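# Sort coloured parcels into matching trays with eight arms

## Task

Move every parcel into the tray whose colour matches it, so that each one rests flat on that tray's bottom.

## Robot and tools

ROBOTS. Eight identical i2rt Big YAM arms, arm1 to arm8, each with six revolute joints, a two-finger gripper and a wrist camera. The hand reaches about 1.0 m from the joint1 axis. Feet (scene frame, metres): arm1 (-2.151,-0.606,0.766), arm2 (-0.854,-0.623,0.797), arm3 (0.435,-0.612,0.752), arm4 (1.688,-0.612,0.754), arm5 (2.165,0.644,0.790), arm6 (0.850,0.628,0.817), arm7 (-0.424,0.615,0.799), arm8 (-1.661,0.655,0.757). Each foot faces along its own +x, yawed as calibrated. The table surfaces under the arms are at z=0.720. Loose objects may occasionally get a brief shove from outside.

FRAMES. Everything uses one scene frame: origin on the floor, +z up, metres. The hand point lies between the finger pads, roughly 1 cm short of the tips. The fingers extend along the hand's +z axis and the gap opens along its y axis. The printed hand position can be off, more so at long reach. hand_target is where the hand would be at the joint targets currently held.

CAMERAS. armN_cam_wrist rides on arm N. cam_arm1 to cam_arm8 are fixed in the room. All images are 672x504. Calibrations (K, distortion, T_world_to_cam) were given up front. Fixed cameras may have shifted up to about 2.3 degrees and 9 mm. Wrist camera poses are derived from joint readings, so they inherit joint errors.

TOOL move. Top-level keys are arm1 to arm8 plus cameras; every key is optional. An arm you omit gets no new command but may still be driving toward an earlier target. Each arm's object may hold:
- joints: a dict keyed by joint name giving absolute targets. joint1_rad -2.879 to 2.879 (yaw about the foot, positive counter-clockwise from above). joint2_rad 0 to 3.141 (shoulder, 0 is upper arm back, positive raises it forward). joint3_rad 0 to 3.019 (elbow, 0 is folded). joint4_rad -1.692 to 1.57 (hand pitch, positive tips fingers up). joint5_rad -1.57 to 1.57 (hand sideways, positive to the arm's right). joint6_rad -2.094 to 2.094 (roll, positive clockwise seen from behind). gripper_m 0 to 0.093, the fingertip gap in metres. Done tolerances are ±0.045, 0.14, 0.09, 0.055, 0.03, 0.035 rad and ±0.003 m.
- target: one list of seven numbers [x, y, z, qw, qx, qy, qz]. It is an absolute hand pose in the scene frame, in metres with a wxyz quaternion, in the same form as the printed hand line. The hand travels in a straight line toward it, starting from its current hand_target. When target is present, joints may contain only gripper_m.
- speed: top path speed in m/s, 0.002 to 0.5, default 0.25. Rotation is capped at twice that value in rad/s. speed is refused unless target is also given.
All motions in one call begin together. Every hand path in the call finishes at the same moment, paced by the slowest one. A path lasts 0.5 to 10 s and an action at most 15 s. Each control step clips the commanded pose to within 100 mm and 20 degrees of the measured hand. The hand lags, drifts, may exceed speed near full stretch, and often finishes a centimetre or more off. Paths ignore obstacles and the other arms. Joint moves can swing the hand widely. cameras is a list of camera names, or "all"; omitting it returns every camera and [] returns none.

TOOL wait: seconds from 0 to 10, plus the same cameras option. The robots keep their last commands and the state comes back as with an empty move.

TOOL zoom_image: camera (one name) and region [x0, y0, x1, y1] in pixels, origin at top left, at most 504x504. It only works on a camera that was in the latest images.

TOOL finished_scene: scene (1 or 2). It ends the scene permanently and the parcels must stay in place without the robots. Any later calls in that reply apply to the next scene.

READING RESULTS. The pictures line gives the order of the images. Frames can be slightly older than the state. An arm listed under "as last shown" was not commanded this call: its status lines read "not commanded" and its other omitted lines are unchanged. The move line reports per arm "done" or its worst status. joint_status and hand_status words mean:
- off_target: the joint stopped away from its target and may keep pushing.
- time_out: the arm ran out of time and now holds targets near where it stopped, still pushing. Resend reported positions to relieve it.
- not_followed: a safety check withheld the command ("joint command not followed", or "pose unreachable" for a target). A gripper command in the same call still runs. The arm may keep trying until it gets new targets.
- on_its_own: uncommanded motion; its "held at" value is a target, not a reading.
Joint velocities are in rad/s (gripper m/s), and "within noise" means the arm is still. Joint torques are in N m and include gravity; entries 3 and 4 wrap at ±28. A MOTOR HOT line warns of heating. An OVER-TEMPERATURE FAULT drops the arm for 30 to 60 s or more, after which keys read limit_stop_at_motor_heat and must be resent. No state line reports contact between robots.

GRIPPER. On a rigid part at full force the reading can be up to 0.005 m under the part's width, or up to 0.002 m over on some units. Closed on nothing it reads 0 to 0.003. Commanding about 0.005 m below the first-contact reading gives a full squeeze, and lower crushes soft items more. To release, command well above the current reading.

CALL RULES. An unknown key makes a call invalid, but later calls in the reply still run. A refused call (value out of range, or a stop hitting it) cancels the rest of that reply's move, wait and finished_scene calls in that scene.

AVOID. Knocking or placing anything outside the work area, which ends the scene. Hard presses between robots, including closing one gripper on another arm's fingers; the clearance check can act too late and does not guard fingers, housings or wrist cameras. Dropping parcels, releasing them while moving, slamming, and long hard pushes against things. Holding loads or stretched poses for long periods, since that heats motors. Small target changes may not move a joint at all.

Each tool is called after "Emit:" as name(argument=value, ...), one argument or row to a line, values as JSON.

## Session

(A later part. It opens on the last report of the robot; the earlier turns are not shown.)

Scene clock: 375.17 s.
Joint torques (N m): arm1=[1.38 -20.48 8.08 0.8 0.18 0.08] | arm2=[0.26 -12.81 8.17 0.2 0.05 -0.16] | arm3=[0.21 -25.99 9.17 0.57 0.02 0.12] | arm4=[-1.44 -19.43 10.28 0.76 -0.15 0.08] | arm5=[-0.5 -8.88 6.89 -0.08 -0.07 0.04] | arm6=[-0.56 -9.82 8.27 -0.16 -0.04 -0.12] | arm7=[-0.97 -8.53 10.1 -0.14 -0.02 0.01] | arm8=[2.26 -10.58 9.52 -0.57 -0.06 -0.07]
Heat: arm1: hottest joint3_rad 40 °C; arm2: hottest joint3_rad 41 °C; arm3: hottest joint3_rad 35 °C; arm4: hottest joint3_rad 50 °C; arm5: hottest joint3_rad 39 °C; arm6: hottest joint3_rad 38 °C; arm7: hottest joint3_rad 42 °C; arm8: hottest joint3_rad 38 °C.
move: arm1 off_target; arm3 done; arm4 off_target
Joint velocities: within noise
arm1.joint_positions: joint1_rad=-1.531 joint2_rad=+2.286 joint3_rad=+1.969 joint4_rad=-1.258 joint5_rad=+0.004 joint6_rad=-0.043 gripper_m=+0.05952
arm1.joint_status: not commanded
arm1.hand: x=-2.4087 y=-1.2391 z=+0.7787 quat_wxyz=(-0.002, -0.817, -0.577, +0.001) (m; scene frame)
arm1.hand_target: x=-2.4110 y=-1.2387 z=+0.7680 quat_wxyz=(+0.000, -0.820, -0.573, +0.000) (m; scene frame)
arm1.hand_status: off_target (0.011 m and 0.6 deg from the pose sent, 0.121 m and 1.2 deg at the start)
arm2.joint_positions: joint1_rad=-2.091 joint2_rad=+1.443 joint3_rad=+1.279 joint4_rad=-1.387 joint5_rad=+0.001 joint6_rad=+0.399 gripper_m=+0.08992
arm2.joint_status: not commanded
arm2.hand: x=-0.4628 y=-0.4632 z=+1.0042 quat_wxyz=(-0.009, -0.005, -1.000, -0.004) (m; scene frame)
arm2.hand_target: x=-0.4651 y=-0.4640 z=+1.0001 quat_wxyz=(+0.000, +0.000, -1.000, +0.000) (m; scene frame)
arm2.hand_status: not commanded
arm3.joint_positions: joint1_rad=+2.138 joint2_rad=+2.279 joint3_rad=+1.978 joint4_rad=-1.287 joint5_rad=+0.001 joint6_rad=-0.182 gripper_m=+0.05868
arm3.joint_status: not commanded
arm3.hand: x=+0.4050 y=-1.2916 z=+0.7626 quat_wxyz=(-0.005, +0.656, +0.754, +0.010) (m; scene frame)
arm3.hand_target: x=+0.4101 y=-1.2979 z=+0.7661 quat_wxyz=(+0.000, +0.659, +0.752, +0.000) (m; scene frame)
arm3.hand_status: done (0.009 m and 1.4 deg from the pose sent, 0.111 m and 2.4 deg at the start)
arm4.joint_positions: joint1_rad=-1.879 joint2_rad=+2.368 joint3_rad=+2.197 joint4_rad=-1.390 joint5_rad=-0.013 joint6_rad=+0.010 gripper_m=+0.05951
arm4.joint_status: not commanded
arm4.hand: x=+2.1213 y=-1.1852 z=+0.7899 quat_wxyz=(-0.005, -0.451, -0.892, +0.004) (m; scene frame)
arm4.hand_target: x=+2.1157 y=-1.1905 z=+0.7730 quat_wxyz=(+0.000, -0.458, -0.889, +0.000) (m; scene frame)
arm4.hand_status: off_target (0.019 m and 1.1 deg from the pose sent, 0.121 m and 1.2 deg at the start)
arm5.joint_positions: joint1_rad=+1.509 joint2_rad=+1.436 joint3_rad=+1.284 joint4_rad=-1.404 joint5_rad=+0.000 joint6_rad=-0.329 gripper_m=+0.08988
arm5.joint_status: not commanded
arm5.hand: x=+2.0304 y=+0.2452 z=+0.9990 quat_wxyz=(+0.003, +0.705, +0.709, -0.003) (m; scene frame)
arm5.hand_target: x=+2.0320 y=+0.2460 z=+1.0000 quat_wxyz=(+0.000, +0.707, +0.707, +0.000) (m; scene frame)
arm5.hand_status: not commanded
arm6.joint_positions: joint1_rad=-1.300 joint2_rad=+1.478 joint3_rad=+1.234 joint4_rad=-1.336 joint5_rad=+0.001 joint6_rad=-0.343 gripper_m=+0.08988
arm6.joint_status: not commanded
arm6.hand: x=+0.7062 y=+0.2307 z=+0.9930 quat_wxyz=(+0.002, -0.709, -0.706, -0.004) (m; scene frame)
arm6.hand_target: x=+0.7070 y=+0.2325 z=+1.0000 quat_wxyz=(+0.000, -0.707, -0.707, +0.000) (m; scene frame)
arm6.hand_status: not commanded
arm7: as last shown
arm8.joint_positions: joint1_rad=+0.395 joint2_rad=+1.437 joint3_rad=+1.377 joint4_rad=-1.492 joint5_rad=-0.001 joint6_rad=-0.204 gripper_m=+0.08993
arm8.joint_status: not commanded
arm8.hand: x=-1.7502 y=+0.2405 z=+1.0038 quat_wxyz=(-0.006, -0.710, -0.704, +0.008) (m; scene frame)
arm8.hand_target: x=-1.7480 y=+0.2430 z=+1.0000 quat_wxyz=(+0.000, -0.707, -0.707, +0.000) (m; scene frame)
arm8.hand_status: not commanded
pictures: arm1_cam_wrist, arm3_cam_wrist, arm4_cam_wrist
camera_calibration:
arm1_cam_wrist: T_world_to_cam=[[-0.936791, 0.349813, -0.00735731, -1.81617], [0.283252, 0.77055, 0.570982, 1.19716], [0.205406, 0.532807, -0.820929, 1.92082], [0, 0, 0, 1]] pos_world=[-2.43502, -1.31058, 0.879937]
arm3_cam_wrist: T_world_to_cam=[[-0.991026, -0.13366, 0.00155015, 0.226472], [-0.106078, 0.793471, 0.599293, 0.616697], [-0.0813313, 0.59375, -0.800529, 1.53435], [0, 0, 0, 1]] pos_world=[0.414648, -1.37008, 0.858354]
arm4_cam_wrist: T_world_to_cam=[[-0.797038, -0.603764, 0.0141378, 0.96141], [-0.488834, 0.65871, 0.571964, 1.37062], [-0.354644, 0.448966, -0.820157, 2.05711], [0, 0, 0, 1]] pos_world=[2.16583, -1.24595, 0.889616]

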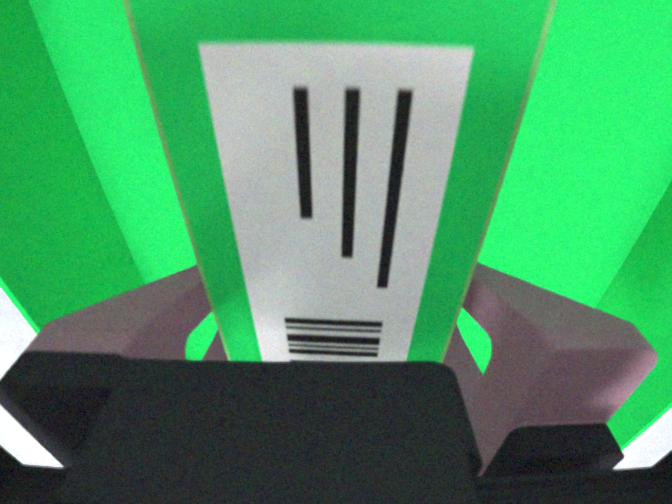

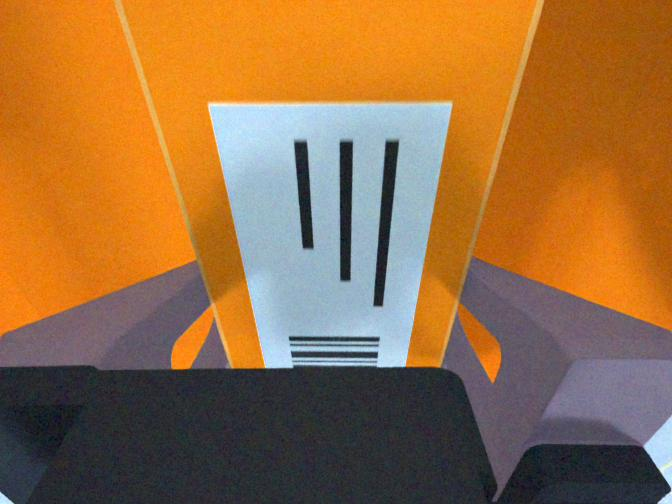

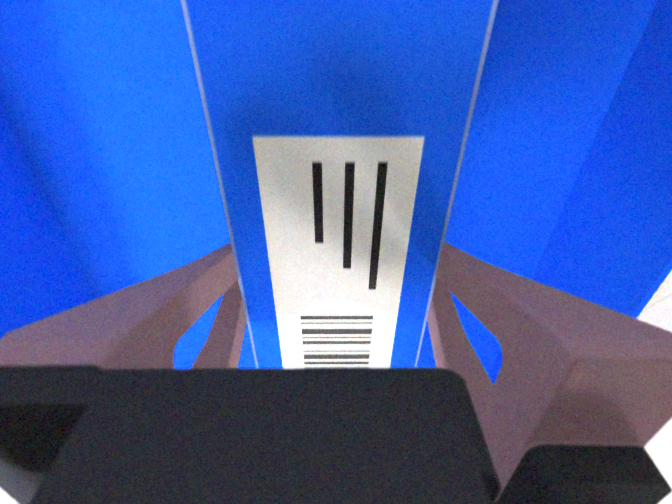

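Emit:
move(
  arm1={"target":[-2.411,-1.236,0.752,0,0.8197,0.5728,0],"speed":0.1},
  arm4={"target":[2.113,-1.188,0.752,0,0.4579,0.8890,0],"speed":0.1},
  arm3={"target":[0.410,-1.296,0.759,0,0.6587,0.7524,0],"speed":0.1},
  cameras=[],
)

Emit:
move(
  arm1={"joints":{"gripper_m":0.09}},
  arm4={"joints":{"gripper_m":0.09}},
  arm3={"joints":{"gripper_m":0.09}},
  cameras=[],
)

Emit:
move(
  arm1={"target":[-2.411,-1.236,0.885,0,0.8197,0.5728,0],"speed":0.3},
  arm4={"target":[2.113,-1.188,0.885,0,0.4579,0.8890,0],"speed":0.3},
  arm3={"target":[0.410,-1.296,0.885,0,0.6587,0.7524,0],"speed":0.3},
  cameras=[],
)

Emit:
move(
  arm1={"target":[-2.31,-0.995,1.0,0,0.8197,0.5728,0],"speed":0.4},
  arm4={"target":[1.938,-0.95,1.0,0,0.4579,0.8890,0],"speed":0.4},
  arm3={"target":[0.42,-1.03,1.0,0,0.6587,0.7524,0],"speed":0.4},
  cameras=[],
)

Emit:
move(
  arm3={"joints":{"joint1_rad":-1.26,"joint6_rad":-0.29}},
  cameras=["cam_arm1","cam_arm4","cam_arm3"],
)

Emit:
move(
  arm3={"target":[0.625,-0.01,0.885,0,-0.7071,0.7071,0],"speed":0.25},
  cameras=["arm3_cam_wrist"],
)

Scene clock: 394.20 s.
Joint torques (N m): arm1=[1.26 -19.66 7.54 0.79 0.19 0.05] | arm2=[0.26 -12.81 8.17 0.2 0.05 -0.16] | arm3=[0.15 -24.94 8.81 0.57 0.03 0.11] | arm4=[-1.49 -19.25 9.21 1.11 -0.15 0.07] | arm5=[-0.15 -8.94 7.06 -0.08 -0.03 0.02] | arm6=[-0.67 -9.82 8.28 -0.17 -0.04 -0.12] | arm7=[-0.67 -8.59 10.09 -0.17 -0.02 0.03] | arm8=[2.26 -10.75 9.51 -0.53 -0.06 -0.05]
Heat: arm1: hottest joint3_rad 39 °C; arm2: hottest joint3_rad 40 °C; arm3: hottest joint3_rad 35 °C; arm4: hottest joint3_rad 49 °C; arm5: hottest joint3_rad 38 °C; arm6: hottest joint3_rad 38 °C; arm7: hottest joint3_rad 42 °C; arm8: hottest joint3_rad 37 °C.
move: arm1 off_target; arm3 done; arm4 off_target
Joint velocities: within noise
arm1.joint_positions: joint1_rad=-1.531 joint2_rad=+2.286 joint3_rad=+1.947 joint4_rad=-1.221 joint5_rad=+0.004 joint6_rad=-0.043 gripper_m=+0.05952
arm1.joint_status: not commanded
arm1.hand: x=-2.4089 y=-1.2398 z=+0.7704 quat_wxyz=(-0.006, -0.817, -0.577, +0.007) (m; scene frame)
arm1.hand_target: x=-2.4109 y=-1.2355 z=+0.7523 quat_wxyz=(+0.000, -0.820, -0.573, +0.000) (m; scene frame)
arm1.hand_status: off_target (0.019 m and 1.2 deg from the pose sent, 0.027 m and 0.6 deg at the start)
arm2, arm5, arm6, arm7, arm8: as last shown
arm3.joint_positions: joint1_rad=+2.138 joint2_rad=+2.279 joint3_rad=+1.965 joint4_rad=-1.268 joint5_rad=+0.001 joint6_rad=-0.182 gripper_m=+0.05868
arm3.joint_status: not commanded
arm3.hand: x=+0.4051 y=-1.2914 z=+0.7578 quat_wxyz=(-0.004, +0.656, +0.754, +0.008) (m; scene frame)
arm3.hand_target: x=+0.4101 y=-1.2959 z=+0.7590 quat_wxyz=(+0.000, +0.659, +0.752, +0.000) (m; scene frame)
arm3.hand_status: done (0.007 m and 1.1 deg from the pose sent, 0.008 m and 1.4 deg at the start)
arm4.joint_positions: joint1_rad=-1.879 joint2_rad=+2.368 joint3_rad=+2.156 joint4_rad=-1.343 joint5_rad=-0.013 joint6_rad=+0.010 gripper_m=+0.05951
arm4.joint_status: not commanded
arm4.hand: x=+2.1200 y=-1.1838 z=+0.7743 quat_wxyz=(-0.007, -0.451, -0.892, +0.004) (m; scene frame)
arm4.hand_target: x=+2.1127 y=-1.1873 z=+0.7522 quat_wxyz=(+0.000, -0.458, -0.889, +0.000) (m; scene frame)
arm4.hand_status: off_target (0.024 m and 1.3 deg from the pose sent, 0.039 m and 1.1 deg at the start)
pictures: none
No camera images: "cameras" was empty.

Scene clock: 394.83 s.
Joint torques (N m): arm1=[0.97 -20.07 7.5 0.75 0.17 0.06] | arm2=[0.26 -12.81 8.17 0.21 0.05 -0.16] | arm3=[0.21 -24.82 8.87 0.62 0.02 0.11] | arm4=[-1.49 -19.31 9.22 0.79 -0.15 0.07] | arm5=[-0.5 -9 6.98 -0.13 -0.08 0.01] | arm6=[-0.56 -9.82 8.28 -0.17 -0.04 -0.13] | arm7=[-0.67 -8.47 10.04 -0.18 -0.02 0.03] | arm8=[2.26 -10.87 9.54 -0.51 -0.06 -0.08]
Heat: arm1: hottest joint3_rad 38 °C; arm2: hottest joint3_rad 40 °C; arm3: hottest joint3_rad 35 °C; arm4: hottest joint3_rad 49 °C; arm5: hottest joint3_rad 38 °C; arm6: hottest joint3_rad 38 °C; arm7: hottest joint3_rad 42 °C; arm8: hottest joint3_rad 37 °C.
move: arm1 done; arm3 done; arm4 done
Joint velocities: within noise
arm1.joint_positions: joint1_rad=-1.531 joint2_rad=+2.286 joint3_rad=+1.947 joint4_rad=-1.221 joint5_rad=+0.004 joint6_rad=-0.043 gripper_m=+0.08981
arm1.joint_status: all done
arm1.hand: x=-2.4090 y=-1.2399 z=+0.7704 quat_wxyz=(-0.006, -0.817, -0.577, +0.007) (m; scene frame)
arm1.hand_target: x=-2.4109 y=-1.2356 z=+0.7523 quat_wxyz=(+0.000, -0.820, -0.573, +0.000) (m; scene frame)
arm1.hand_status: not commanded
arm2, arm5, arm6, arm7, arm8: as last shown
arm3.joint_positions: joint1_rad=+2.138 joint2_rad=+2.279 joint3_rad=+1.965 joint4_rad=-1.268 joint5_rad=+0.001 joint6_rad=-0.182 gripper_m=+0.08987
arm3.joint_status: all done
arm3.hand: x=+0.4051 y=-1.2914 z=+0.7578 quat_wxyz=(-0.004, +0.656, +0.754, +0.008) (m; scene frame)
arm3.hand_target: x=+0.4101 y=-1.2959 z=+0.7590 quat_wxyz=(+0.000, +0.659, +0.752, +0.000) (m; scene frame)
arm3.hand_status: not commanded
arm4.joint_positions: joint1_rad=-1.879 joint2_rad=+2.368 joint3_rad=+2.156 joint4_rad=-1.335 joint5_rad=-0.013 joint6_rad=+0.010 gripper_m=+0.08982
arm4.joint_status: all done
arm4.hand: x=+2.1213 y=-1.1854 z=+0.7743 quat_wxyz=(-0.010, -0.451, -0.892, +0.006) (m; scene frame)
arm4.hand_target: x=+2.1127 y=-1.1873 z=+0.7522 quat_wxyz=(+0.000, -0.458, -0.889, +0.000) (m; scene frame)
arm4.hand_status: not commanded
pictures: none
No camera images: "cameras" was empty.

Scene clock: 396.33 s.
Joint torques (N m): arm1=[0.85 -19.02 11.84 -0.28 0.17 0.05] | arm2=[0.26 -12.81 8.17 0.2 0.05 -0.15] | arm3=[0.26 -25.29 14.13 -0.5 0 0.12] | arm4=[-1.79 -18.96 14.65 -0.24 -0.14 0.05] | arm5=[-1.03 -9.17 6.97 -0.03 -0.11 0.05] | arm6=[-0.56 -9.88 8.29 -0.18 -0.03 -0.12] | arm7=[-0.67 -8.59 10.09 -0.2 -0.01 0.02] | arm8=[2.26 -10.64 9.59 -0.51 -0.06 -0.05]
Heat: arm1: hottest joint3_rad 39 °C; arm2: hottest joint3_rad 40 °C; arm3: hottest joint3_rad 35 °C; arm4: hottest joint3_rad 50 °C; arm5: hottest joint3_rad 38 °C; arm6: hottest joint3_rad 38 °C; arm7: hottest joint3_rad 42 °C; arm8: hottest joint3_rad 37 °C.
move: arm1 done; arm3 off_target; arm4 off_target
Joint velocities: within noise
arm1.joint_positions: joint1_rad=-1.531 joint2_rad=+2.189 joint3_rad=+2.085 joint4_rad=-1.478 joint5_rad=+0.004 joint6_rad=-0.043 gripper_m=+0.08990
arm1.joint_status: not commanded
arm1.hand: x=-2.4054 y=-1.2289 z=+0.8853 quat_wxyz=(+0.000, -0.817, -0.577, -0.003) (m; scene frame)
arm1.hand_target: x=-2.4109 y=-1.2356 z=+0.8850 quat_wxyz=(+0.000, -0.820, -0.573, +0.000) (m; scene frame)
arm1.hand_status: done (0.009 m and 0.6 deg from the pose sent, 0.115 m and 1.2 deg at the start)
arm2, arm5, arm6, arm7, arm8: as last shown
arm3.joint_positions: joint1_rad=+2.138 joint2_rad=+2.205 joint3_rad=+2.104 joint4_rad=-1.515 joint5_rad=+0.001 joint6_rad=-0.182 gripper_m=+0.08997
arm3.joint_status: not commanded
arm3.hand: x=+0.4050 y=-1.2814 z=+0.8587 quat_wxyz=(-0.015, +0.656, +0.754, +0.022) (m; scene frame)
arm3.hand_target: x=+0.4101 y=-1.2946 z=+0.8852 quat_wxyz=(+0.001, +0.659, +0.752, +0.000) (m; scene frame)
arm3.hand_status: off_target (0.031 m and 3.0 deg from the pose sent, 0.127 m and 1.1 deg at the start; pose on its path clipped on 7 of 45 steps)
arm4.joint_positions: joint1_rad=-1.879 joint2_rad=+2.315 joint3_rad=+2.344 joint4_rad=-1.616 joint5_rad=-0.013 joint6_rad=+0.010 gripper_m=+0.08991
arm4.joint_status: not commanded
arm4.hand: x=+2.1147 y=-1.1739 z=+0.8828 quat_wxyz=(+0.007, -0.451, -0.892, -0.002) (m; scene frame)
arm4.hand_target: x=+2.1126 y=-1.1874 z=+0.8849 quat_wxyz=(-0.001, -0.458, -0.889, +0.000) (m; scene frame)
arm4.hand_status: off_target (0.014 m and 1.2 deg from the pose sent, 0.111 m and 1.6 deg at the start)
pictures: none
No camera images: "cameras" was empty.

Scene clock: 398.07 s.
Joint torques (N m): arm1=[1.79 -9.64 7.99 -0.12 0.2 0.06] | arm2=[0.26 -12.81 8.17 0.21 0.05 -0.15] | arm3=[0.56 -13.63 9.31 -0.24 0.03 0.12] | arm4=[-1.61 -9.47 9.69 -0.14 -0.14 -0.01] | arm5=[-1.14 -9.35 6.89 0.02 -0.11 0.05] | arm6=[-0.56 -9.93 8.29 -0.16 -0.03 -0.13] | arm7=[-0.73 -8.41 10.1 -0.18 -0.01 0.02] | arm8=[2.32 -10.75 9.5 -0.49 -0.07 -0.08]
Heat: arm1: hottest joint3_rad 39 °C; arm2: hottest joint3_rad 40 °C; arm3: hottest joint3_rad 35 °C; arm4: hottest joint3_rad 49 °C; arm5: hottest joint3_rad 38 °C; arm6: hottest joint3_rad 38 °C; arm7: hottest joint3_rad 42 °C; arm8: hottest joint3_rad 37 °C.
move: arm1 done; arm3 done; arm4 done
Joint velocities: within noise
arm1.joint_positions: joint1_rad=-1.531 joint2_rad=+1.441 joint3_rad=+1.361 joint4_rad=-1.467 joint5_rad=+0.004 joint6_rad=-0.037 gripper_m=+0.08990
arm1.joint_status: not commanded
arm1.hand: x=-2.3132 y=-0.9987 z=+1.0079 quat_wxyz=(-0.010, -0.819, -0.574, +0.013) (m; scene frame)
arm1.hand_target: x=-2.3100 y=-0.9949 z=+1.0002 quat_wxyz=(+0.000, -0.820, -0.573, +0.000) (m; scene frame)
arm1.hand_status: done (0.009 m and 1.8 deg from the pose sent, 0.277 m and 0.6 deg at the start)
arm2, arm5, arm6, arm8: as last shown
arm3.joint_positions: joint1_rad=+2.138 joint2_rad=+1.431 joint3_rad=+1.375 joint4_rad=-1.505 joint5_rad=+0.002 joint6_rad=-0.179 gripper_m=+0.08997
arm3.joint_status: not commanded
arm3.hand: x=+0.4150 y=-1.0330 z=+0.9971 quat_wxyz=(+0.003, +0.658, +0.753, -0.001) (m; scene frame)
arm3.hand_target: x=+0.4199 y=-1.0300 z=+1.0001 quat_wxyz=(+0.000, +0.659, +0.752, +0.000) (m; scene frame)
arm3.hand_status: done (0.007 m and 0.4 deg from the pose sent, 0.289 m and 3.0 deg at the start)
arm4.joint_positions: joint1_rad=-1.885 joint2_rad=+1.436 joint3_rad=+1.388 joint4_rad=-1.502 joint5_rad=-0.013 joint6_rad=+0.010 gripper_m=+0.08991
arm4.joint_status: not commanded
arm4.hand: x=+1.9451 y=-0.9495 z=+1.0049 quat_wxyz=(-0.010, -0.454, -0.891, +0.006) (m; scene frame)
arm4.hand_target: x=+1.9381 y=-0.9499 z=+1.0000 quat_wxyz=(+0.000, -0.458, -0.889, +0.000) (m; scene frame)
arm4.hand_status: done (0.009 m and 1.4 deg from the pose sent, 0.308 m and 1.2 deg at the start)
arm7.joint_positions: joint1_rad=-1.145 joint2_rad=+1.299 joint3_rad=+1.303 joint4_rad=-1.489 joint5_rad=-0.002 joint6_rad=-0.209 gripper_m=+0.09310
arm7.joint_status: not commanded
arm7.hand: x=-0.5063 y=+0.2345 z=+1.0681 quat_wxyz=(-0.023, -0.708, -0.705, +0.035) (m; scene frame)
arm7.hand_target: x=-0.5076 y=+0.2381 z=+1.0666 quat_wxyz=(-0.018, -0.707, -0.706, +0.029) (m; scene frame)
arm7.hand_status: not commanded
pictures: none
No camera images: "cameras" was empty.

Scene clock: 400.63 s.
Joint torques (N m): arm1=[1.55 -9.93 8.02 -0.12 0.17 0.03] | arm2=[0.26 -12.86 8.17 0.21 0.05 -0.15] | arm3=[-1.44 -15.38 9.29 -0.25 -0.09 -0.21] | arm4=[-1.61 -9.41 9.68 -0.14 -0.14 -0.02] | arm5=[-0.85 -9.35 7.01 -0.12 -0.12 0.04] | arm6=[-0.62 -9.88 8.28 -0.14 -0.04 -0.13] | arm7=[-0.67 -8.59 10.07 -0.13 -0.02 0.02] | arm8=[2.32 -10.75 9.51 -0.46 -0.06 -0.06]
Heat: arm1: hottest joint3_rad 38 °C; arm2: hottest joint3_rad 40 °C; arm3: hottest joint3_rad 35 °C; arm4: hottest joint3_rad 49 °C; arm5: hottest joint3_rad 38 °C; arm6: hottest joint3_rad 38 °C; arm7: hottest joint3_rad 42 °C; arm8: hottest joint3_rad 37 °C.
move: arm3 done
Joint velocities: within noise
arm1, arm2, arm4, arm5, arm6, arm7, arm8: as last shown
arm1.joint_positions: joint1_rad=-1.531 joint2_rad=+1.441 joint3_rad=+1.361 joint4_rad=-1.467 joint5_rad=+0.004 joint6_rad=-0.036 gripper_m=+0.08990
arm3.joint_positions: joint1_rad=-1.251 joint2_rad=+1.451 joint3_rad=+1.375 joint4_rad=-1.505 joint5_rad=+0.004 joint6_rad=-0.275 gripper_m=+0.09003
arm3.joint_status: all done
arm3.hand: x=+0.5562 y=-0.2088 z=+0.9945 quat_wxyz=(-0.001, +0.701, -0.713, +0.004) (m; scene frame)
arm3.hand_target: x=+0.5585 y=-0.2153 z=+1.0056 quat_wxyz=(-0.008, +0.704, -0.711, +0.001) (m; scene frame)
arm3.hand_status: not commanded
pictures: cam_arm1, cam_arm3, cam_arm4

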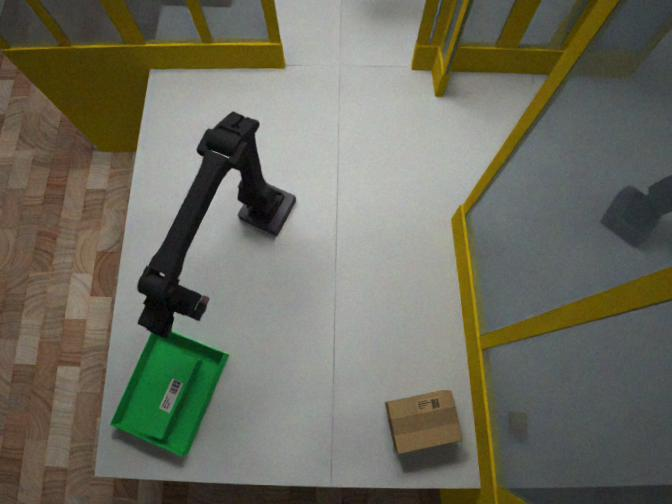

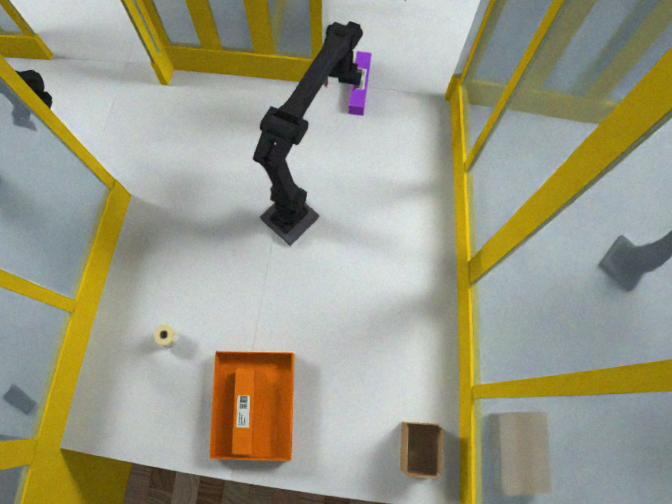

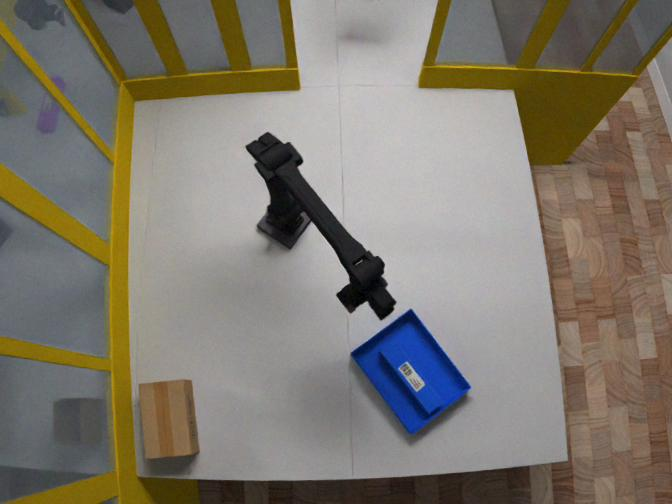

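Scene clock: 402.63 s.
Joint torques (N m): arm1=[1.79 -9.58 7.97 -0.1 0.18 0.08] | arm2=[0.26 -12.81 8.16 0.2 0.05 -0.15] | arm3=[-1.79 -21.71 13.85 -0.35 -0.3 -0.22] | arm4=[-1.55 -9.47 9.69 -0.13 -0.14 -0.01] | arm5=[-0.44 -9.17 7.02 0.01 -0.09 0.04] | arm6=[-0.56 -9.88 8.29 -0.16 -0.04 -0.13] | arm7=[-0.73 -8.59 10.09 -0.23 -0.02 0.03] | arm8=[2.14 -10.81 9.55 -0.5 -0.05 -0.06]
Heat: arm1: hottest joint3_rad 38 °C; arm2: hottest joint3_rad 40 °C; arm3: hottest joint3_rad 35 °C; arm4: hottest joint3_rad 49 °C; arm5: hottest joint3_rad 38 °C; arm6: hottest joint3_rad 38 °C; arm7: hottest joint3_rad 42 °C; arm8: hottest joint3_rad 37 °C.
move: arm3 off_target
Joint velocities: within noise
arm1, arm2, arm4, arm5, arm6, arm7, arm8: as last shown
arm3.joint_positions: joint1_rad=-1.253 joint2_rad=+2.041 joint3_rad=+1.828 joint4_rad=-1.403 joint5_rad=+0.001 joint6_rad=-0.290 gripper_m=+0.09003
arm3.joint_status: not commanded
arm3.hand: x=+0.6134 y=-0.0229 z=+0.8667 quat_wxyz=(+0.016, +0.706, -0.708, +0.011) (m; scene frame)
arm3.hand_target: x=+0.6249 y=-0.0111 z=+0.8851 quat_wxyz=(-0.001, +0.707, -0.707, +0.000) (m; scene frame)
arm3.hand_status: off_target (0.025 m and 2.3 deg from the pose sent, 0.237 m and 1.0 deg at the start)
pictures: arm3_cam_wrist
camera_calibration:
arm3_cam_wrist: T_world_to_cam=[[0.999961, -0.00812066, 0.00339014, -0.617613], [-0.00849379, -0.789952, 0.61311, -0.538388], [-0.00230081, -0.613115, -0.78999, 0.796033], [0, 0, 0, 1]] pos_world=[0.614848, 0.0577441, 0.961044]

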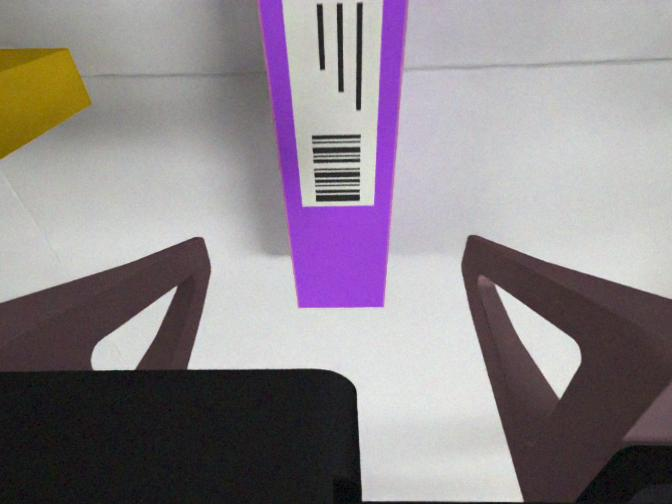

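Emit:
move(
  arm3={"target":[0.623,0.008,0.763,0,-0.7071,0.7071,0],"speed":0.2},
  cameras=[],
)

Emit:
move(
  arm3={"joints":{"gripper_m":0.04}},
  cameras=[],
)

Emit:
move(
  arm3={"target":[0.623,0.008,0.885,0,-0.7071,0.7071,0],"speed":0.25},
  cameras=[],
)

Emit:
move(
  arm3={"target":[0.559,-0.211,1.0,0,-0.7071,0.7071,0],"speed":0.35},
  cameras=["arm3_cam_wrist"],
)

Emit:
move(
  arm3={"joints":{"joint1_rad":0.241,"joint6_rad":-0.372}},
  cameras=[],
)

Emit:
move(
  arm3={"target":[-0.218,-0.352,0.89,0,1,0,0],"speed":0.25},
  cameras=[],
)

Emit:
move(
  arm3={"target":[-0.216,-0.352,0.763,0,1,0,0],"speed":0.15},
  cameras=["cam_arm3"],
)

Scene clock: 415.50 s.
Joint torques (N m): arm1=[1.49 -9.52 8.08 -0.14 0.19 0.05] | arm2=[0.26 -12.86 8.17 0.2 0.05 -0.16] | arm3=[-0.85 -24.41 9.5 0.53 -0.3 -0.08] | arm4=[-1.61 -9.41 9.68 -0.13 -0.14 -0.02] | arm5=[-0.62 -8.59 6.84 -0.12 -0.09 0.03] | arm6=[-0.62 -9.82 8.29 -0.16 -0.03 -0.12] | arm7=[-0.67 -8.47 10.09 -0.18 -0.02 0.03] | arm8=[2.49 -10.58 9.57 -0.59 -0.07 -0.06]
Heat: arm1: hottest joint3_rad 38 °C; arm2: hottest joint3_rad 40 °C; arm3: hottest joint3_rad 37 °C; arm4: hottest joint3_rad 47 °C; arm5: hottest joint3_rad 38 °C; arm6: hottest joint3_rad 38 °C; arm7: hottest joint3_rad 42 °C; arm8: hottest joint3_rad 37 °C.
move: arm3 off_target
Joint velocities: within noise
arm1, arm2, arm4, arm5, arm6, arm7, arm8: as last shown
arm3.joint_positions: joint1_rad=-1.253 joint2_rad=+2.196 joint3_rad=+1.781 joint4_rad=-1.197 joint5_rad=+0.001 joint6_rad=-0.290 gripper_m=+0.09003
arm3.joint_status: not commanded
arm3.hand: x=+0.6203 y=-0.0010 z=+0.7547 quat_wxyz=(+0.013, +0.706, -0.708, +0.010) (m; scene frame)
arm3.hand_target: x=+0.6230 y=+0.0077 z=+0.7631 quat_wxyz=(+0.000, +0.707, -0.707, +0.000) (m; scene frame)
arm3.hand_status: off_target (0.012 m and 1.9 deg from the pose sent, 0.109 m and 2.2 deg at the start)
pictures: none
No camera images: "cameras" was empty.

Scene clock: 416.10 s.
Joint torques (N m): arm1=[1.49 -9.47 7.92 -0.17 0.18 0.07] | arm2=[0.26 -12.81 8.17 0.21 0.05 -0.16] | arm3=[-0.67 -23.94 9.48 0.57 -0.26 -0.1] | arm4=[-1.61 -9.47 9.68 -0.14 -0.14 -0.01] | arm5=[-0.62 -9.58 7.09 -0.1 -0.08 0.06] | arm6=[-0.62 -9.82 8.29 -0.16 -0.04 -0.12] | arm7=[-0.79 -8.53 10.09 -0.17 -0.02 0.03] | arm8=[2.2 -10.7 9.54 -0.55 -0.06 -0.08]
Heat: arm1: hottest joint3_rad 38 °C; arm2: hottest joint3_rad 40 °C; arm3: hottest joint3_rad 37 °C; arm4: hottest joint3_rad 47 °C; arm5: hottest joint3_rad 38 °C; arm6: hottest joint3_rad 38 °C; arm7: hottest joint3_rad 42 °C; arm8: hottest joint3_rad 37 °C.
move: arm3 off_target
Joint velocities: within noise
arm1, arm4, arm7: as last shown
arm2.joint_positions: joint1_rad=-2.091 joint2_rad=+1.443 joint3_rad=+1.279 joint4_rad=-1.387 joint5_rad=+0.001 joint6_rad=+0.399 gripper_m=+0.08992
arm2.joint_status: not commanded
arm2.hand: x=-0.4628 y=-0.4632 z=+1.0042 quat_wxyz=(-0.009, -0.005, -1.000, -0.004) (m; scene frame)
arm2.hand_target: x=-0.4651 y=-0.4640 z=+1.0001 quat_wxyz=(+0.000, +0.000, -1.000, +0.000) (m; scene frame)
arm2.hand_status: not commanded
arm3.joint_positions: joint1_rad=-1.253 joint2_rad=+2.196 joint3_rad=+1.781 joint4_rad=-1.196 joint5_rad=-0.001 joint6_rad=-0.290 gripper_m=+0.05883
arm3.joint_status: gripper_m off_target (ended at +0.05886, target +0.04000)
arm3.hand: x=+0.6202 y=-0.0008 z=+0.7547 quat_wxyz=(+0.014, +0.706, -0.708, +0.009) (m; scene frame)
arm3.hand_target: x=+0.6230 y=+0.0077 z=+0.7631 quat_wxyz=(+0.000, +0.707, -0.707, +0.000) (m; scene frame)
arm3.hand_status: not commanded
arm5.joint_positions: joint1_rad=+1.509 joint2_rad=+1.436 joint3_rad=+1.284 joint4_rad=-1.404 joint5_rad=+0.000 joint6_rad=-0.329 gripper_m=+0.08988
arm5.joint_status: not commanded
arm5.hand: x=+2.0304 y=+0.2452 z=+0.9990 quat_wxyz=(+0.003, +0.705, +0.709, -0.003) (m; scene frame)
arm5.hand_target: x=+2.0320 y=+0.2460 z=+1.0000 quat_wxyz=(+0.000, +0.707, +0.707, +0.000) (m; scene frame)
arm5.hand_status: not commanded
arm6.joint_positions: joint1_rad=-1.300 joint2_rad=+1.478 joint3_rad=+1.234 joint4_rad=-1.336 joint5_rad=+0.001 joint6_rad=-0.343 gripper_m=+0.08988
arm6.joint_status: not commanded
arm6.hand: x=+0.7062 y=+0.2307 z=+0.9930 quat_wxyz=(+0.002, -0.709, -0.706, -0.004) (m; scene frame)
arm6.hand_target: x=+0.7070 y=+0.2325 z=+1.0000 quat_wxyz=(+0.000, -0.707, -0.707, +0.000) (m; scene frame)
arm6.hand_status: not commanded
arm8.joint_positions: joint1_rad=+0.395 joint2_rad=+1.437 joint3_rad=+1.377 joint4_rad=-1.492 joint5_rad=-0.001 joint6_rad=-0.204 gripper_m=+0.08993
arm8.joint_status: not commanded
arm8.hand: x=-1.7502 y=+0.2405 z=+1.0038 quat_wxyz=(-0.006, -0.710, -0.704, +0.008) (m; scene frame)
arm8.hand_target: x=-1.7480 y=+0.2430 z=+1.0000 quat_wxyz=(+0.000, -0.707, -0.707, +0.000) (m; scene frame)
arm8.hand_status: not commanded
pictures: none
No camera images: "cameras" was empty.

Scene clock: 417.53 s.
Joint torques (N m): arm1=[1.73 -9.88 7.95 -0.09 0.2 0.05] | arm2=[0.26 -12.86 8.16 0.2 0.05 -0.16] | arm3=[-0.85 -23.77 13.82 -0.25 -0.26 -0.11] | arm4=[-1.55 -9.41 9.69 -0.14 -0.14 -0.02] | arm5=[-0.21 -8.7 6.9 -0.12 -0.08 0.04] | arm6=[-0.56 -9.88 8.28 -0.17 -0.03 -0.13] | arm7=[-0.79 -8.35 10.09 -0.17 -0.01 0.01] | arm8=[1.96 -10.75 9.54 -0.55 -0.07 -0.07]
Heat: arm1: hottest joint3_rad 38 °C; arm2: hottest joint3_rad 40 °C; arm3: hottest joint3_rad 37 °C; arm4: hottest joint3_rad 47 °C; arm5: hottest joint3_rad 38 °C; arm6: hottest joint3_rad 38 °C; arm7: hottest joint3_rad 42 °C; arm8: hottest joint3_rad 37 °C.
move: arm3 off_target
Joint velocities: within noise
arm1, arm2, arm4, arm5, arm6, arm7, arm8: as last shown
arm3.joint_positions: joint1_rad=-1.253 joint2_rad=+2.107 joint3_rad=+1.908 joint4_rad=-1.434 joint5_rad=-0.001 joint6_rad=-0.290 gripper_m=+0.05883
arm3.joint_status: not commanded
arm3.hand: x=+0.6180 y=-0.0069 z=+0.8562 quat_wxyz=(+0.024, +0.706, -0.708, +0.015) (m; scene frame)
arm3.hand_target: x=+0.6227 y=+0.0066 z=+0.8851 quat_wxyz=(+0.000, +0.707, -0.707, +0.000) (m; scene frame)
arm3.hand_status: off_target (0.033 m and 3.2 deg from the pose sent, 0.131 m and 1.9 deg at the start; pose on its path clipped on 5 of 43 steps)
pictures: none
No camera images: "cameras" was empty.

Scene clock: 419.17 s.
Joint torques (N m): arm1=[1.9 -9.58 7.95 -0.21 0.17 0.07] | arm2=[0.26 -12.81 8.17 0.2 0.05 -0.16] | arm3=[-1.38 -13.92 9.46 -0.27 -0.26 -0.16] | arm4=[-1.61 -9.47 9.68 -0.14 -0.14 -0.01] | arm5=[-0.5 -9.29 7.02 -0.05 -0.09 0.02] | arm6=[-0.62 -9.76 8.27 -0.17 -0.04 -0.13] | arm7=[-0.67 -8.53 10.07 -0.09 -0.02 0.02] | arm8=[2.08 -10.46 9.55 -0.49 -0.06 -0.05]
Heat: arm1: hottest joint3_rad 38 °C; arm2: hottest joint3_rad 40 °C; arm3: hottest joint3_rad 37 °C; arm4: hottest joint3_rad 47 °C; arm5: hottest joint3_rad 38 °C; arm6: hottest joint3_rad 38 °C; arm7: hottest joint3_rad 42 °C; arm8: hottest joint3_rad 36 °C.
move: arm3 done
Joint velocities: within noise
arm1, arm2, arm4, arm5, arm6, arm7, arm8: as last shown
arm3.joint_positions: joint1_rad=-1.253 joint2_rad=+1.451 joint3_rad=+1.380 joint4_rad=-1.504 joint5_rad=-0.001 joint6_rad=-0.290 gripper_m=+0.05883
arm3.joint_status: not commanded
arm3.hand: x=+0.5568 y=-0.2075 z=+0.9964 quat_wxyz=(-0.002, +0.706, -0.708, +0.001) (m; scene frame)
arm3.hand_target: x=+0.5590 y=-0.2110 z=+1.0001 quat_wxyz=(+0.000, +0.707, -0.707, +0.000) (m; scene frame)
arm3.hand_status: done (0.005 m and 0.3 deg from the pose sent, 0.257 m and 3.2 deg at the start)
pictures: arm3_cam_wrist
camera_calibration:
arm3_cam_wrist: T_world_to_cam=[[0.99988, -0.00792989, 0.0132878, -0.572757], [-0.0141719, -0.814081, 0.580578, -0.733673], [0.00621345, -0.580697, -0.814096, 0.811215], [0, 0, 0, 1]] pos_world=[0.557251, -0.130742, 1.09397]

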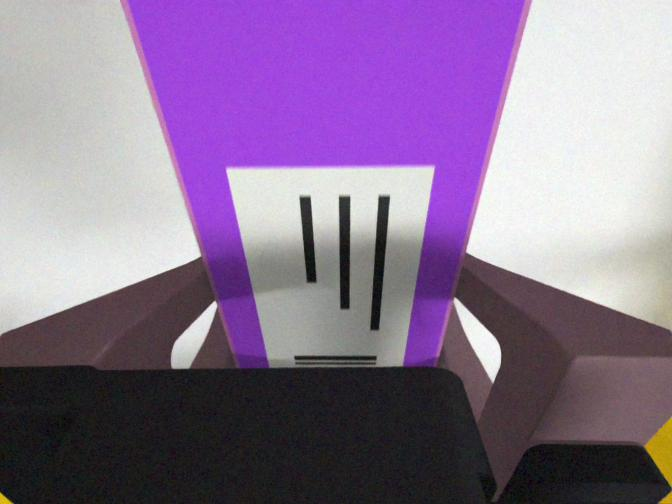

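Scene clock: 421.03 s.
Joint torques (N m): arm1=[1.96 -9.52 7.97 -0.08 0.18 0.07] | arm2=[0.26 -12.81 8.17 0.21 0.05 -0.15] | arm3=[0.03 -13.92 9.47 -0.29 -0.17 -0.21] | arm4=[-1.61 -9.41 9.68 -0.13 -0.14 -0.01] | arm5=[-0.26 -8.94 7.04 -0.27 -0.09 0.02] | arm6=[-0.67 -9.88 8.27 -0.16 -0.03 -0.13] | arm7=[-0.79 -8.47 10.09 -0.17 -0.02 0.02] | arm8=[2.32 -10.75 9.51 -0.57 -0.05 -0.06]
Heat: arm1: hottest joint3_rad 38 °C; arm2: hottest joint3_rad 40 °C; arm3: hottest joint3_rad 36 °C; arm4: hottest joint3_rad 47 °C; arm5: hottest joint3_rad 38 °C; arm6: hottest joint3_rad 38 °C; arm7: hottest joint3_rad 42 °C; arm8: hottest joint3_rad 36 °C.
move: arm3 done
Joint velocities: within noise
arm1, arm2, arm4, arm5, arm6, arm7, arm8: as last shown
arm3.joint_positions: joint1_rad=+0.232 joint2_rad=+1.451 joint3_rad=+1.380 joint4_rad=-1.505 joint5_rad=-0.003 joint6_rad=-0.357 gripper_m=+0.05880
arm3.joint_status: all done
arm3.hand: x=+0.0403 y=-0.4564 z=+0.9919 quat_wxyz=(-0.001, +1.000, -0.011, +0.005) (m; scene frame)
arm3.hand_target: x=+0.0412 y=-0.4612 z=+0.9956 quat_wxyz=(+0.000, +1.000, +0.001, +0.006) (m; scene frame)
arm3.hand_status: not commanded
pictures: none
No camera images: "cameras" was empty.

Scene clock: 423.40 s.
Joint torques (N m): arm1=[1.85 -9.64 7.87 -0.09 0.18 0.06] | arm2=[0.26 -12.81 8.17 0.2 0.05 -0.15] | arm3=[-1.08 -24.59 14.58 -0.39 -0.31 -0.22] | arm4=[-1.61 -9.47 9.68 -0.14 -0.14 -0.01] | arm5=[-0.21 -9.41 6.98 -0.1 -0.08 0.03] | arm6=[-0.67 -9.82 8.28 -0.17 -0.04 -0.13] | arm7=[-0.79 -8.59 10.1 -0.17 -0.01 0.02] | arm8=[2.26 -10.81 9.5 -0.55 -0.09 -0.06]
Heat: arm1: hottest joint3_rad 38 °C; arm2: hottest joint3_rad 40 °C; arm3: hottest joint3_rad 37 °C; arm4: hottest joint3_rad 47 °C; arm5: hottest joint3_rad 38 °C; arm6: hottest joint3_rad 38 °C; arm7: hottest joint3_rad 42 °C; arm8: hottest joint3_rad 36 °C.
move: arm3 off_target
Joint velocities: within noise
arm1.joint_positions: joint1_rad=-1.531 joint2_rad=+1.441 joint3_rad=+1.361 joint4_rad=-1.467 joint5_rad=+0.004 joint6_rad=-0.036 gripper_m=+0.08990
arm1.joint_status: not commanded
arm1.hand: x=-2.3132 y=-0.9987 z=+1.0079 quat_wxyz=(-0.010, -0.819, -0.574, +0.013) (m; scene frame)
arm1.hand_target: x=-2.3100 y=-0.9949 z=+1.0002 quat_wxyz=(+0.000, -0.820, -0.573, +0.000) (m; scene frame)
arm1.hand_status: not commanded
arm2, arm5, arm6, arm8: as last shown
arm3.joint_positions: joint1_rad=+0.232 joint2_rad=+2.265 joint3_rad=+2.243 joint4_rad=-1.583 joint5_rad=-0.003 joint6_rad=-0.365 gripper_m=+0.05880
arm3.joint_status: not commanded
arm3.hand: x=-0.2061 y=-0.3574 z=+0.8732 quat_wxyz=(+0.005, +1.000, -0.007, +0.018) (m; scene frame)
arm3.hand_target: x=-0.2170 y=-0.3522 z=+0.8900 quat_wxyz=(-0.001, +1.000, +0.000, -0.001) (m; scene frame)
arm3.hand_status: off_target (0.021 m and 2.3 deg from the pose sent, 0.297 m and 1.4 deg at the start)
arm4.joint_positions: joint1_rad=-1.885 joint2_rad=+1.436 joint3_rad=+1.388 joint4_rad=-1.502 joint5_rad=-0.013 joint6_rad=+0.010 gripper_m=+0.08991
arm4.joint_status: not commanded
arm4.hand: x=+1.9451 y=-0.9495 z=+1.0049 quat_wxyz=(-0.010, -0.454, -0.891, +0.006) (m; scene frame)
arm4.hand_target: x=+1.9381 y=-0.9499 z=+1.0000 quat_wxyz=(+0.000, -0.458, -0.889, +0.000) (m; scene frame)
arm4.hand_status: not commanded
arm7.joint_positions: joint1_rad=-1.145 joint2_rad=+1.299 joint3_rad=+1.303 joint4_rad=-1.489 joint5_rad=-0.002 joint6_rad=-0.209 gripper_m=+0.09310
arm7.joint_status: not commanded
arm7.hand: x=-0.5063 y=+0.2345 z=+1.0681 quat_wxyz=(-0.023, -0.708, -0.705, +0.035) (m; scene frame)
arm7.hand_target: x=-0.5076 y=+0.2381 z=+1.0666 quat_wxyz=(-0.018, -0.707, -0.706, +0.029) (m; scene frame)
arm7.hand_status: not commanded
pictures: none
No camera images: "cameras" was empty.

Scene clock: 424.93 s.
Joint torques (N m): arm1=[1.73 -9.82 7.94 -0.14 0.18 0.08] | arm2=[0.26 -12.81 8.17 0.2 0.05 -0.15] | arm3=[-0.91 -25.05 9.42 0.58 -0.3 -0.22] | arm4=[-1.55 -9.47 9.69 -0.14 -0.14 -0.01] | arm5=[-0.5 -8.7 6.97 -0.09 -0.07 0.05] | arm6=[-0.56 -9.88 8.29 -0.17 -0.04 -0.13] | arm7=[-0.73 -8.53 10.14 -0.13 -0.03 0.01] | arm8=[2.32 -10.64 9.55 -0.51 -0.08 -0.08]
Heat: arm1: hottest joint3_rad 38 °C; arm2: hottest joint3_rad 40 °C; arm3: hottest joint3_rad 36 °C; arm4: hottest joint3_rad 46 °C; arm5: hottest joint3_rad 38 °C; arm6: hottest joint3_rad 38 °C; arm7: hottest joint3_rad 42 °C; arm8: hottest joint3_rad 36 °C.
move: arm3 done
Joint velocities: within noise
arm1, arm2, arm4, arm5, arm6, arm7, arm8: as last shown
arm3.joint_positions: joint1_rad=+0.232 joint2_rad=+2.329 joint3_rad=+2.060 joint4_rad=-1.319 joint5_rad=-0.003 joint6_rad=-0.365 gripper_m=+0.05880
arm3.joint_status: not commanded
arm3.hand: x=-0.2109 y=-0.3546 z=+0.7606 quat_wxyz=(+0.002, +1.000, -0.007, +0.010) (m; scene frame)
arm3.hand_target: x=-0.2159 y=-0.3519 z=+0.7631 quat_wxyz=(+0.000, +1.000, +0.000, +0.000) (m; scene frame)
arm3.hand_status: done (0.006 m and 1.5 deg from the pose sent, 0.111 m and 2.3 deg at the start)
pictures: cam_arm3

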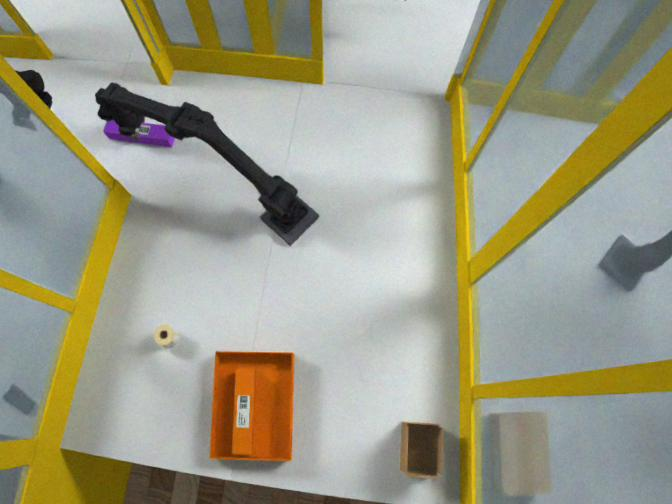

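Emit:
move(
  arm3={"target":[-0.216,-0.352,0.757,0,1,0,0],"speed":0.1},
  cameras=[],
)

Emit:
move(
  arm3={"joints":{"gripper_m":0.09}},
  cameras=[],
)

Emit:
move(
  arm3={"target":[-0.216,-0.352,0.885,0,1,0,0],"speed":0.3},
  cameras=[],
)

Emit:
move(
  arm3={"target":[0.044,-0.459,1.0,0,1,0,0],"speed":0.4},
  cameras=[],
)

Emit:
move(
  arm2={"target":[-0.204,-0.355,0.88,0,0,1,0],"speed":0.25},
  cameras=["arm2_cam_wrist"],
)

Scene clock: 437.73 s.
Joint torques (N m): arm1=[1.85 -9.76 7.95 -0.08 0.14 0.07] | arm2=[0.26 -12.81 8.17 0.2 0.05 -0.15] | arm3=[-1.03 -24.94 8.83 0.62 -0.3 -0.21] | arm4=[-1.55 -9.47 9.68 -0.14 -0.14 -0.02] | arm5=[-0.67 -9.41 6.97 -0.21 -0.07 0.04] | arm6=[-0.62 -9.82 8.28 -0.16 -0.04 -0.13] | arm7=[-0.79 -8.47 10.06 -0.17 -0.01 0.03] | arm8=[2.2 -10.75 9.58 -0.53 -0.07 -0.07]
Heat: arm1: hottest joint3_rad 37 °C; arm2: hottest joint3_rad 40 °C; arm3: hottest joint2_rad 35 °C; arm4: hottest joint3_rad 46 °C; arm5: hottest joint3_rad 38 °C; arm6: hottest joint3_rad 38 °C; arm7: hottest joint3_rad 42 °C; arm8: hottest joint3_rad 36 °C.
move: arm3 done
Joint velocities: within noise
arm1, arm2, arm4, arm5, arm6, arm7, arm8: as last shown
arm3.joint_positions: joint1_rad=+0.232 joint2_rad=+2.329 joint3_rad=+2.060 joint4_rad=-1.307 joint5_rad=-0.003 joint6_rad=-0.365 gripper_m=+0.05880
arm3.joint_status: not commanded
arm3.hand: x=-0.2136 y=-0.3536 z=+0.7606 quat_wxyz=(+0.000, +1.000, -0.007, +0.005) (m; scene frame)
arm3.hand_target: x=-0.2160 y=-0.3519 z=+0.7570 quat_wxyz=(+0.000, +1.000, +0.000, +0.000) (m; scene frame)
arm3.hand_status: done (0.005 m and 1.0 deg from the pose sent, 0.007 m and 1.5 deg at the start)
pictures: none
No camera images: "cameras" was empty.

Scene clock: 438.37 s.
Joint torques (N m): arm1=[1.85 -9.93 8.01 -0.09 0.18 0.04] | arm2=[0.26 -12.81 8.17 0.21 0.05 -0.15] | arm3=[-0.91 -25 8.85 0.61 -0.3 -0.21] | arm4=[-1.55 -9.47 9.69 -0.13 -0.14 -0.01] | arm5=[-0.26 -9 7.12 -0.05 -0.1 0.04] | arm6=[-0.62 -9.88 8.28 -0.16 -0.03 -0.13] | arm7=[-0.67 -8.53 10.11 -0.2 -0.02 0.02] | arm8=[2.02 -10.93 9.58 -0.5 -0.06 -0.07]
Heat: arm1: hottest joint3_rad 37 °C; arm2: hottest joint3_rad 40 °C; arm3: hottest joint2_rad 35 °C; arm4: hottest joint3_rad 46 °C; arm5: hottest joint3_rad 38 °C; arm6: hottest joint3_rad 38 °C; arm7: hottest joint3_rad 42 °C; arm8: hottest joint3_rad 36 °C.
move: arm3 done
Joint velocities: within noise
arm1, arm2, arm4, arm5, arm6, arm7, arm8: as last shown
arm3.joint_positions: joint1_rad=+0.232 joint2_rad=+2.329 joint3_rad=+2.060 joint4_rad=-1.307 joint5_rad=-0.003 joint6_rad=-0.365 gripper_m=+0.08988
arm3.joint_status: all done
arm3.hand: x=-0.2136 y=-0.3536 z=+0.7606 quat_wxyz=(+0.000, +1.000, -0.007, +0.005) (m; scene frame)
arm3.hand_target: x=-0.2160 y=-0.3518 z=+0.7570 quat_wxyz=(+0.000, +1.000, +0.000, +0.000) (m; scene frame)
arm3.hand_status: not commanded
pictures: none
No camera images: "cameras" was empty.

Scene clock: 439.87 s.
Joint torques (N m): arm1=[1.67 -9.52 7.97 -0.02 0.2 0.08] | arm2=[0.32 -12.86 8.17 0.2 0.05 -0.15] | arm3=[-1.08 -25.93 14.34 -0.32 -0.27 -0.22] | arm4=[-1.55 -9.47 9.68 -0.14 -0.14 -0.01] | arm5=[0.32 -9.52 6.86 -0.09 -0.09 0.04] | arm6=[-0.56 -9.76 8.29 -0.16 -0.04 -0.13] | arm7=[-0.79 -8.47 10.1 -0.2 -0.01 0.03] | arm8=[2.2 -10.87 9.57 -0.55 -0.06 -0.05]
Heat: arm1: hottest joint3_rad 37 °C; arm2: hottest joint3_rad 40 °C; arm3: hottest joint2_rad 35 °C; arm4: hottest joint3_rad 46 °C; arm5: hottest joint3_rad 38 °C; arm6: hottest joint3_rad 38 °C; arm7: hottest joint3_rad 42 °C; arm8: hottest joint3_rad 36 °C.
move: arm3 off_target
Joint velocities: within noise
arm1, arm4, arm7: as last shown
arm2.joint_positions: joint1_rad=-2.091 joint2_rad=+1.443 joint3_rad=+1.279 joint4_rad=-1.387 joint5_rad=+0.001 joint6_rad=+0.399 gripper_m=+0.08992
arm2.joint_status: not commanded
arm2.hand: x=-0.4628 y=-0.4632 z=+1.0042 quat_wxyz=(-0.009, -0.005, -1.000, -0.004) (m; scene frame)
arm2.hand_target: x=-0.4651 y=-0.4640 z=+1.0001 quat_wxyz=(+0.000, +0.000, -1.000, +0.000) (m; scene frame)
arm2.hand_status: not commanded
arm3.joint_positions: joint1_rad=+0.232 joint2_rad=+2.274 joint3_rad=+2.214 joint4_rad=-1.563 joint5_rad=-0.003 joint6_rad=-0.366 gripper_m=+0.08997
arm3.joint_status: not commanded
arm3.hand: x=-0.2034 y=-0.3584 z=+0.8564 quat_wxyz=(+0.008, +1.000, -0.007, +0.027) (m; scene frame)
arm3.hand_target: x=-0.2145 y=-0.3524 z=+0.8851 quat_wxyz=(-0.001, +1.000, +0.000, -0.001) (m; scene frame)
arm3.hand_status: off_target (0.032 m and 3.3 deg from the pose sent, 0.124 m and 1.0 deg at the start; pose on its path clipped on 6 of 45 steps)
arm5.joint_positions: joint1_rad=+1.509 joint2_rad=+1.436 joint3_rad=+1.284 joint4_rad=-1.404 joint5_rad=+0.000 joint6_rad=-0.329 gripper_m=+0.08988
arm5.joint_status: not commanded
arm5.hand: x=+2.0304 y=+0.2452 z=+0.9990 quat_wxyz=(+0.003, +0.705, +0.709, -0.003) (m; scene frame)
arm5.hand_target: x=+2.0320 y=+0.2460 z=+1.0000 quat_wxyz=(+0.000, +0.707, +0.707, +0.000) (m; scene frame)
arm5.hand_status: not commanded
arm6.joint_positions: joint1_rad=-1.300 joint2_rad=+1.478 joint3_rad=+1.234 joint4_rad=-1.336 joint5_rad=+0.001 joint6_rad=-0.343 gripper_m=+0.08988
arm6.joint_status: not commanded
arm6.hand: x=+0.7062 y=+0.2307 z=+0.9930 quat_wxyz=(+0.002, -0.709, -0.706, -0.004) (m; scene frame)
arm6.hand_target: x=+0.7070 y=+0.2325 z=+1.0000 quat_wxyz=(+0.000, -0.707, -0.707, +0.000) (m; scene frame)
arm6.hand_status: not commanded
arm8.joint_positions: joint1_rad=+0.395 joint2_rad=+1.437 joint3_rad=+1.377 joint4_rad=-1.492 joint5_rad=-0.001 joint6_rad=-0.204 gripper_m=+0.08993
arm8.joint_status: not commanded
arm8.hand: x=-1.7502 y=+0.2405 z=+1.0038 quat_wxyz=(-0.006, -0.710, -0.704, +0.008) (m; scene frame)
arm8.hand_target: x=-1.7480 y=+0.2430 z=+1.0000 quat_wxyz=(+0.000, -0.707, -0.707, +0.000) (m; scene frame)
arm8.hand_status: not commanded
pictures: none
No camera images: "cameras" was empty.

Scene clock: 441.53 s.
Joint torques (N m): arm1=[1.55 -9.64 7.9 -0.1 0.16 0.1] | arm2=[0.26 -12.81 8.17 0.21 0.05 -0.16] | arm3=[-0.56 -13.27 9.33 -0.21 -0.3 -0.18] | arm4=[-1.61 -9.41 9.68 -0.14 -0.14 -0.02] | arm5=[-0.38 -9.05 6.94 -0.03 -0.07 0.04] | arm6=[-0.56 -9.82 8.27 -0.16 -0.04 -0.13] | arm7=[-0.73 -8.41 10.09 -0.16 -0.01 0.02] | arm8=[2.32 -10.75 9.57 -0.53 -0.07 -0.05]
Heat: arm1: hottest joint3_rad 37 °C; arm2: hottest joint3_rad 40 °C; arm3: hottest joint2_rad 35 °C; arm4: hottest joint3_rad 45 °C; arm5: hottest joint3_rad 38 °C; arm6: hottest joint3_rad 38 °C; arm7: hottest joint3_rad 42 °C; arm8: hottest joint3_rad 36 °C.
move: arm3 done
Joint velocities: within noise
arm1, arm2, arm4, arm5, arm6, arm7, arm8: as last shown
arm3.joint_positions: joint1_rad=+0.232 joint2_rad=+1.434 joint3_rad=+1.380 joint4_rad=-1.505 joint5_rad=-0.004 joint6_rad=-0.366 gripper_m=+0.08997
arm3.joint_status: not commanded
arm3.hand: x=+0.0420 y=-0.4573 z=+0.9989 quat_wxyz=(-0.003, +1.000, -0.007, -0.003) (m; scene frame)
arm3.hand_target: x=+0.0440 y=-0.4589 z=+1.0000 quat_wxyz=(+0.000, +1.000, +0.000, +0.000) (m; scene frame)
arm3.hand_status: done (0.003 m and 0.9 deg from the pose sent, 0.303 m and 3.3 deg at the start; pose on its path clipped on 5 of 50 steps)
pictures: none
No camera images: "cameras" was empty.

Scene clock: 443.80 s.
Joint torques (N m): arm1=[1.49 -9.76 7.94 -0.13 0.17 0.05] | arm2=[0.5 -25.11 11.85 0.18 0.05 -0.13] | arm3=[-0.62 -13.45 9.35 -0.24 -0.3 -0.18] | arm4=[-1.61 -9.47 9.69 -0.13 -0.14 -0.01] | arm5=[-0.5 -8.7 6.99 -0.08 -0.09 0.04] | arm6=[-0.62 -9.76 8.28 -0.18 -0.03 -0.13] | arm7=[-0.85 -8.53 10.09 -0.12 -0.02 0.03] | arm8=[2.37 -10.93 9.59 -0.43 -0.07 -0.05]
Heat: arm1: hottest joint3_rad 37 °C; arm2: hottest joint3_rad 40 °C; arm3: hottest joint2_rad 35 °C; arm4: hottest joint3_rad 45 °C; arm5: hottest joint3_rad 38 °C; arm6: hottest joint3_rad 38 °C; arm7: hottest joint3_rad 42 °C; arm8: hottest joint3_rad 36 °C.
move: arm2 off_target
Joint velocities: within noise
arm1, arm3, arm4, arm5, arm6, arm7, arm8: as last shown
arm2.joint_positions: joint1_rad=-2.091 joint2_rad=+2.272 joint3_rad=+2.136 joint4_rad=-1.451 joint5_rad=+0.001 joint6_rad=+0.399 gripper_m=+0.08992
arm2.joint_status: not commanded
arm2.hand: x=-0.2131 y=-0.3606 z=+0.8761 quat_wxyz=(+0.007, -0.005, -1.000, +0.003) (m; scene frame)
arm2.hand_target: x=-0.2045 y=-0.3551 z=+0.8799 quat_wxyz=(+0.000, +0.000, -1.000, +0.000) (m; scene frame)
arm2.hand_status: off_target (0.011 m and 1.0 deg from the pose sent, 0.307 m and 1.3 deg at the start)
pictures: arm2_cam_wrist
camera_calibration:
arm2_cam_wrist: T_world_to_cam=[[-0.0150857, -0.99972, 0.0182562, -0.380881], [-0.803461, 0.022988, 0.594914, -0.679754], [-0.595167, -0.00569345, -0.803582, 0.695675], [0, 0, 0, 1]] pos_world=[-0.137859, -0.361187, 0.970381]

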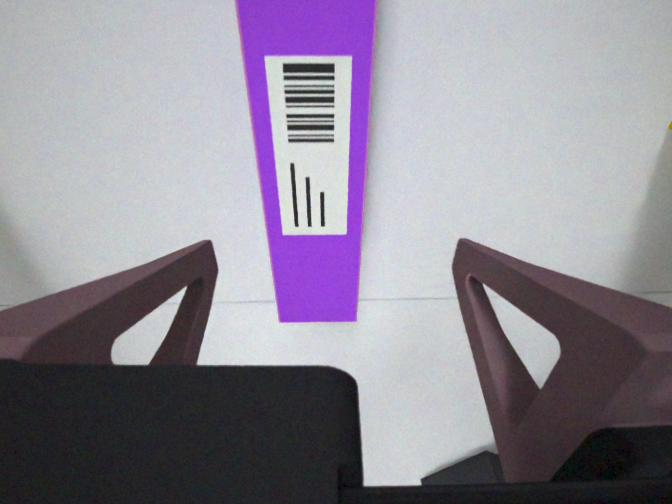

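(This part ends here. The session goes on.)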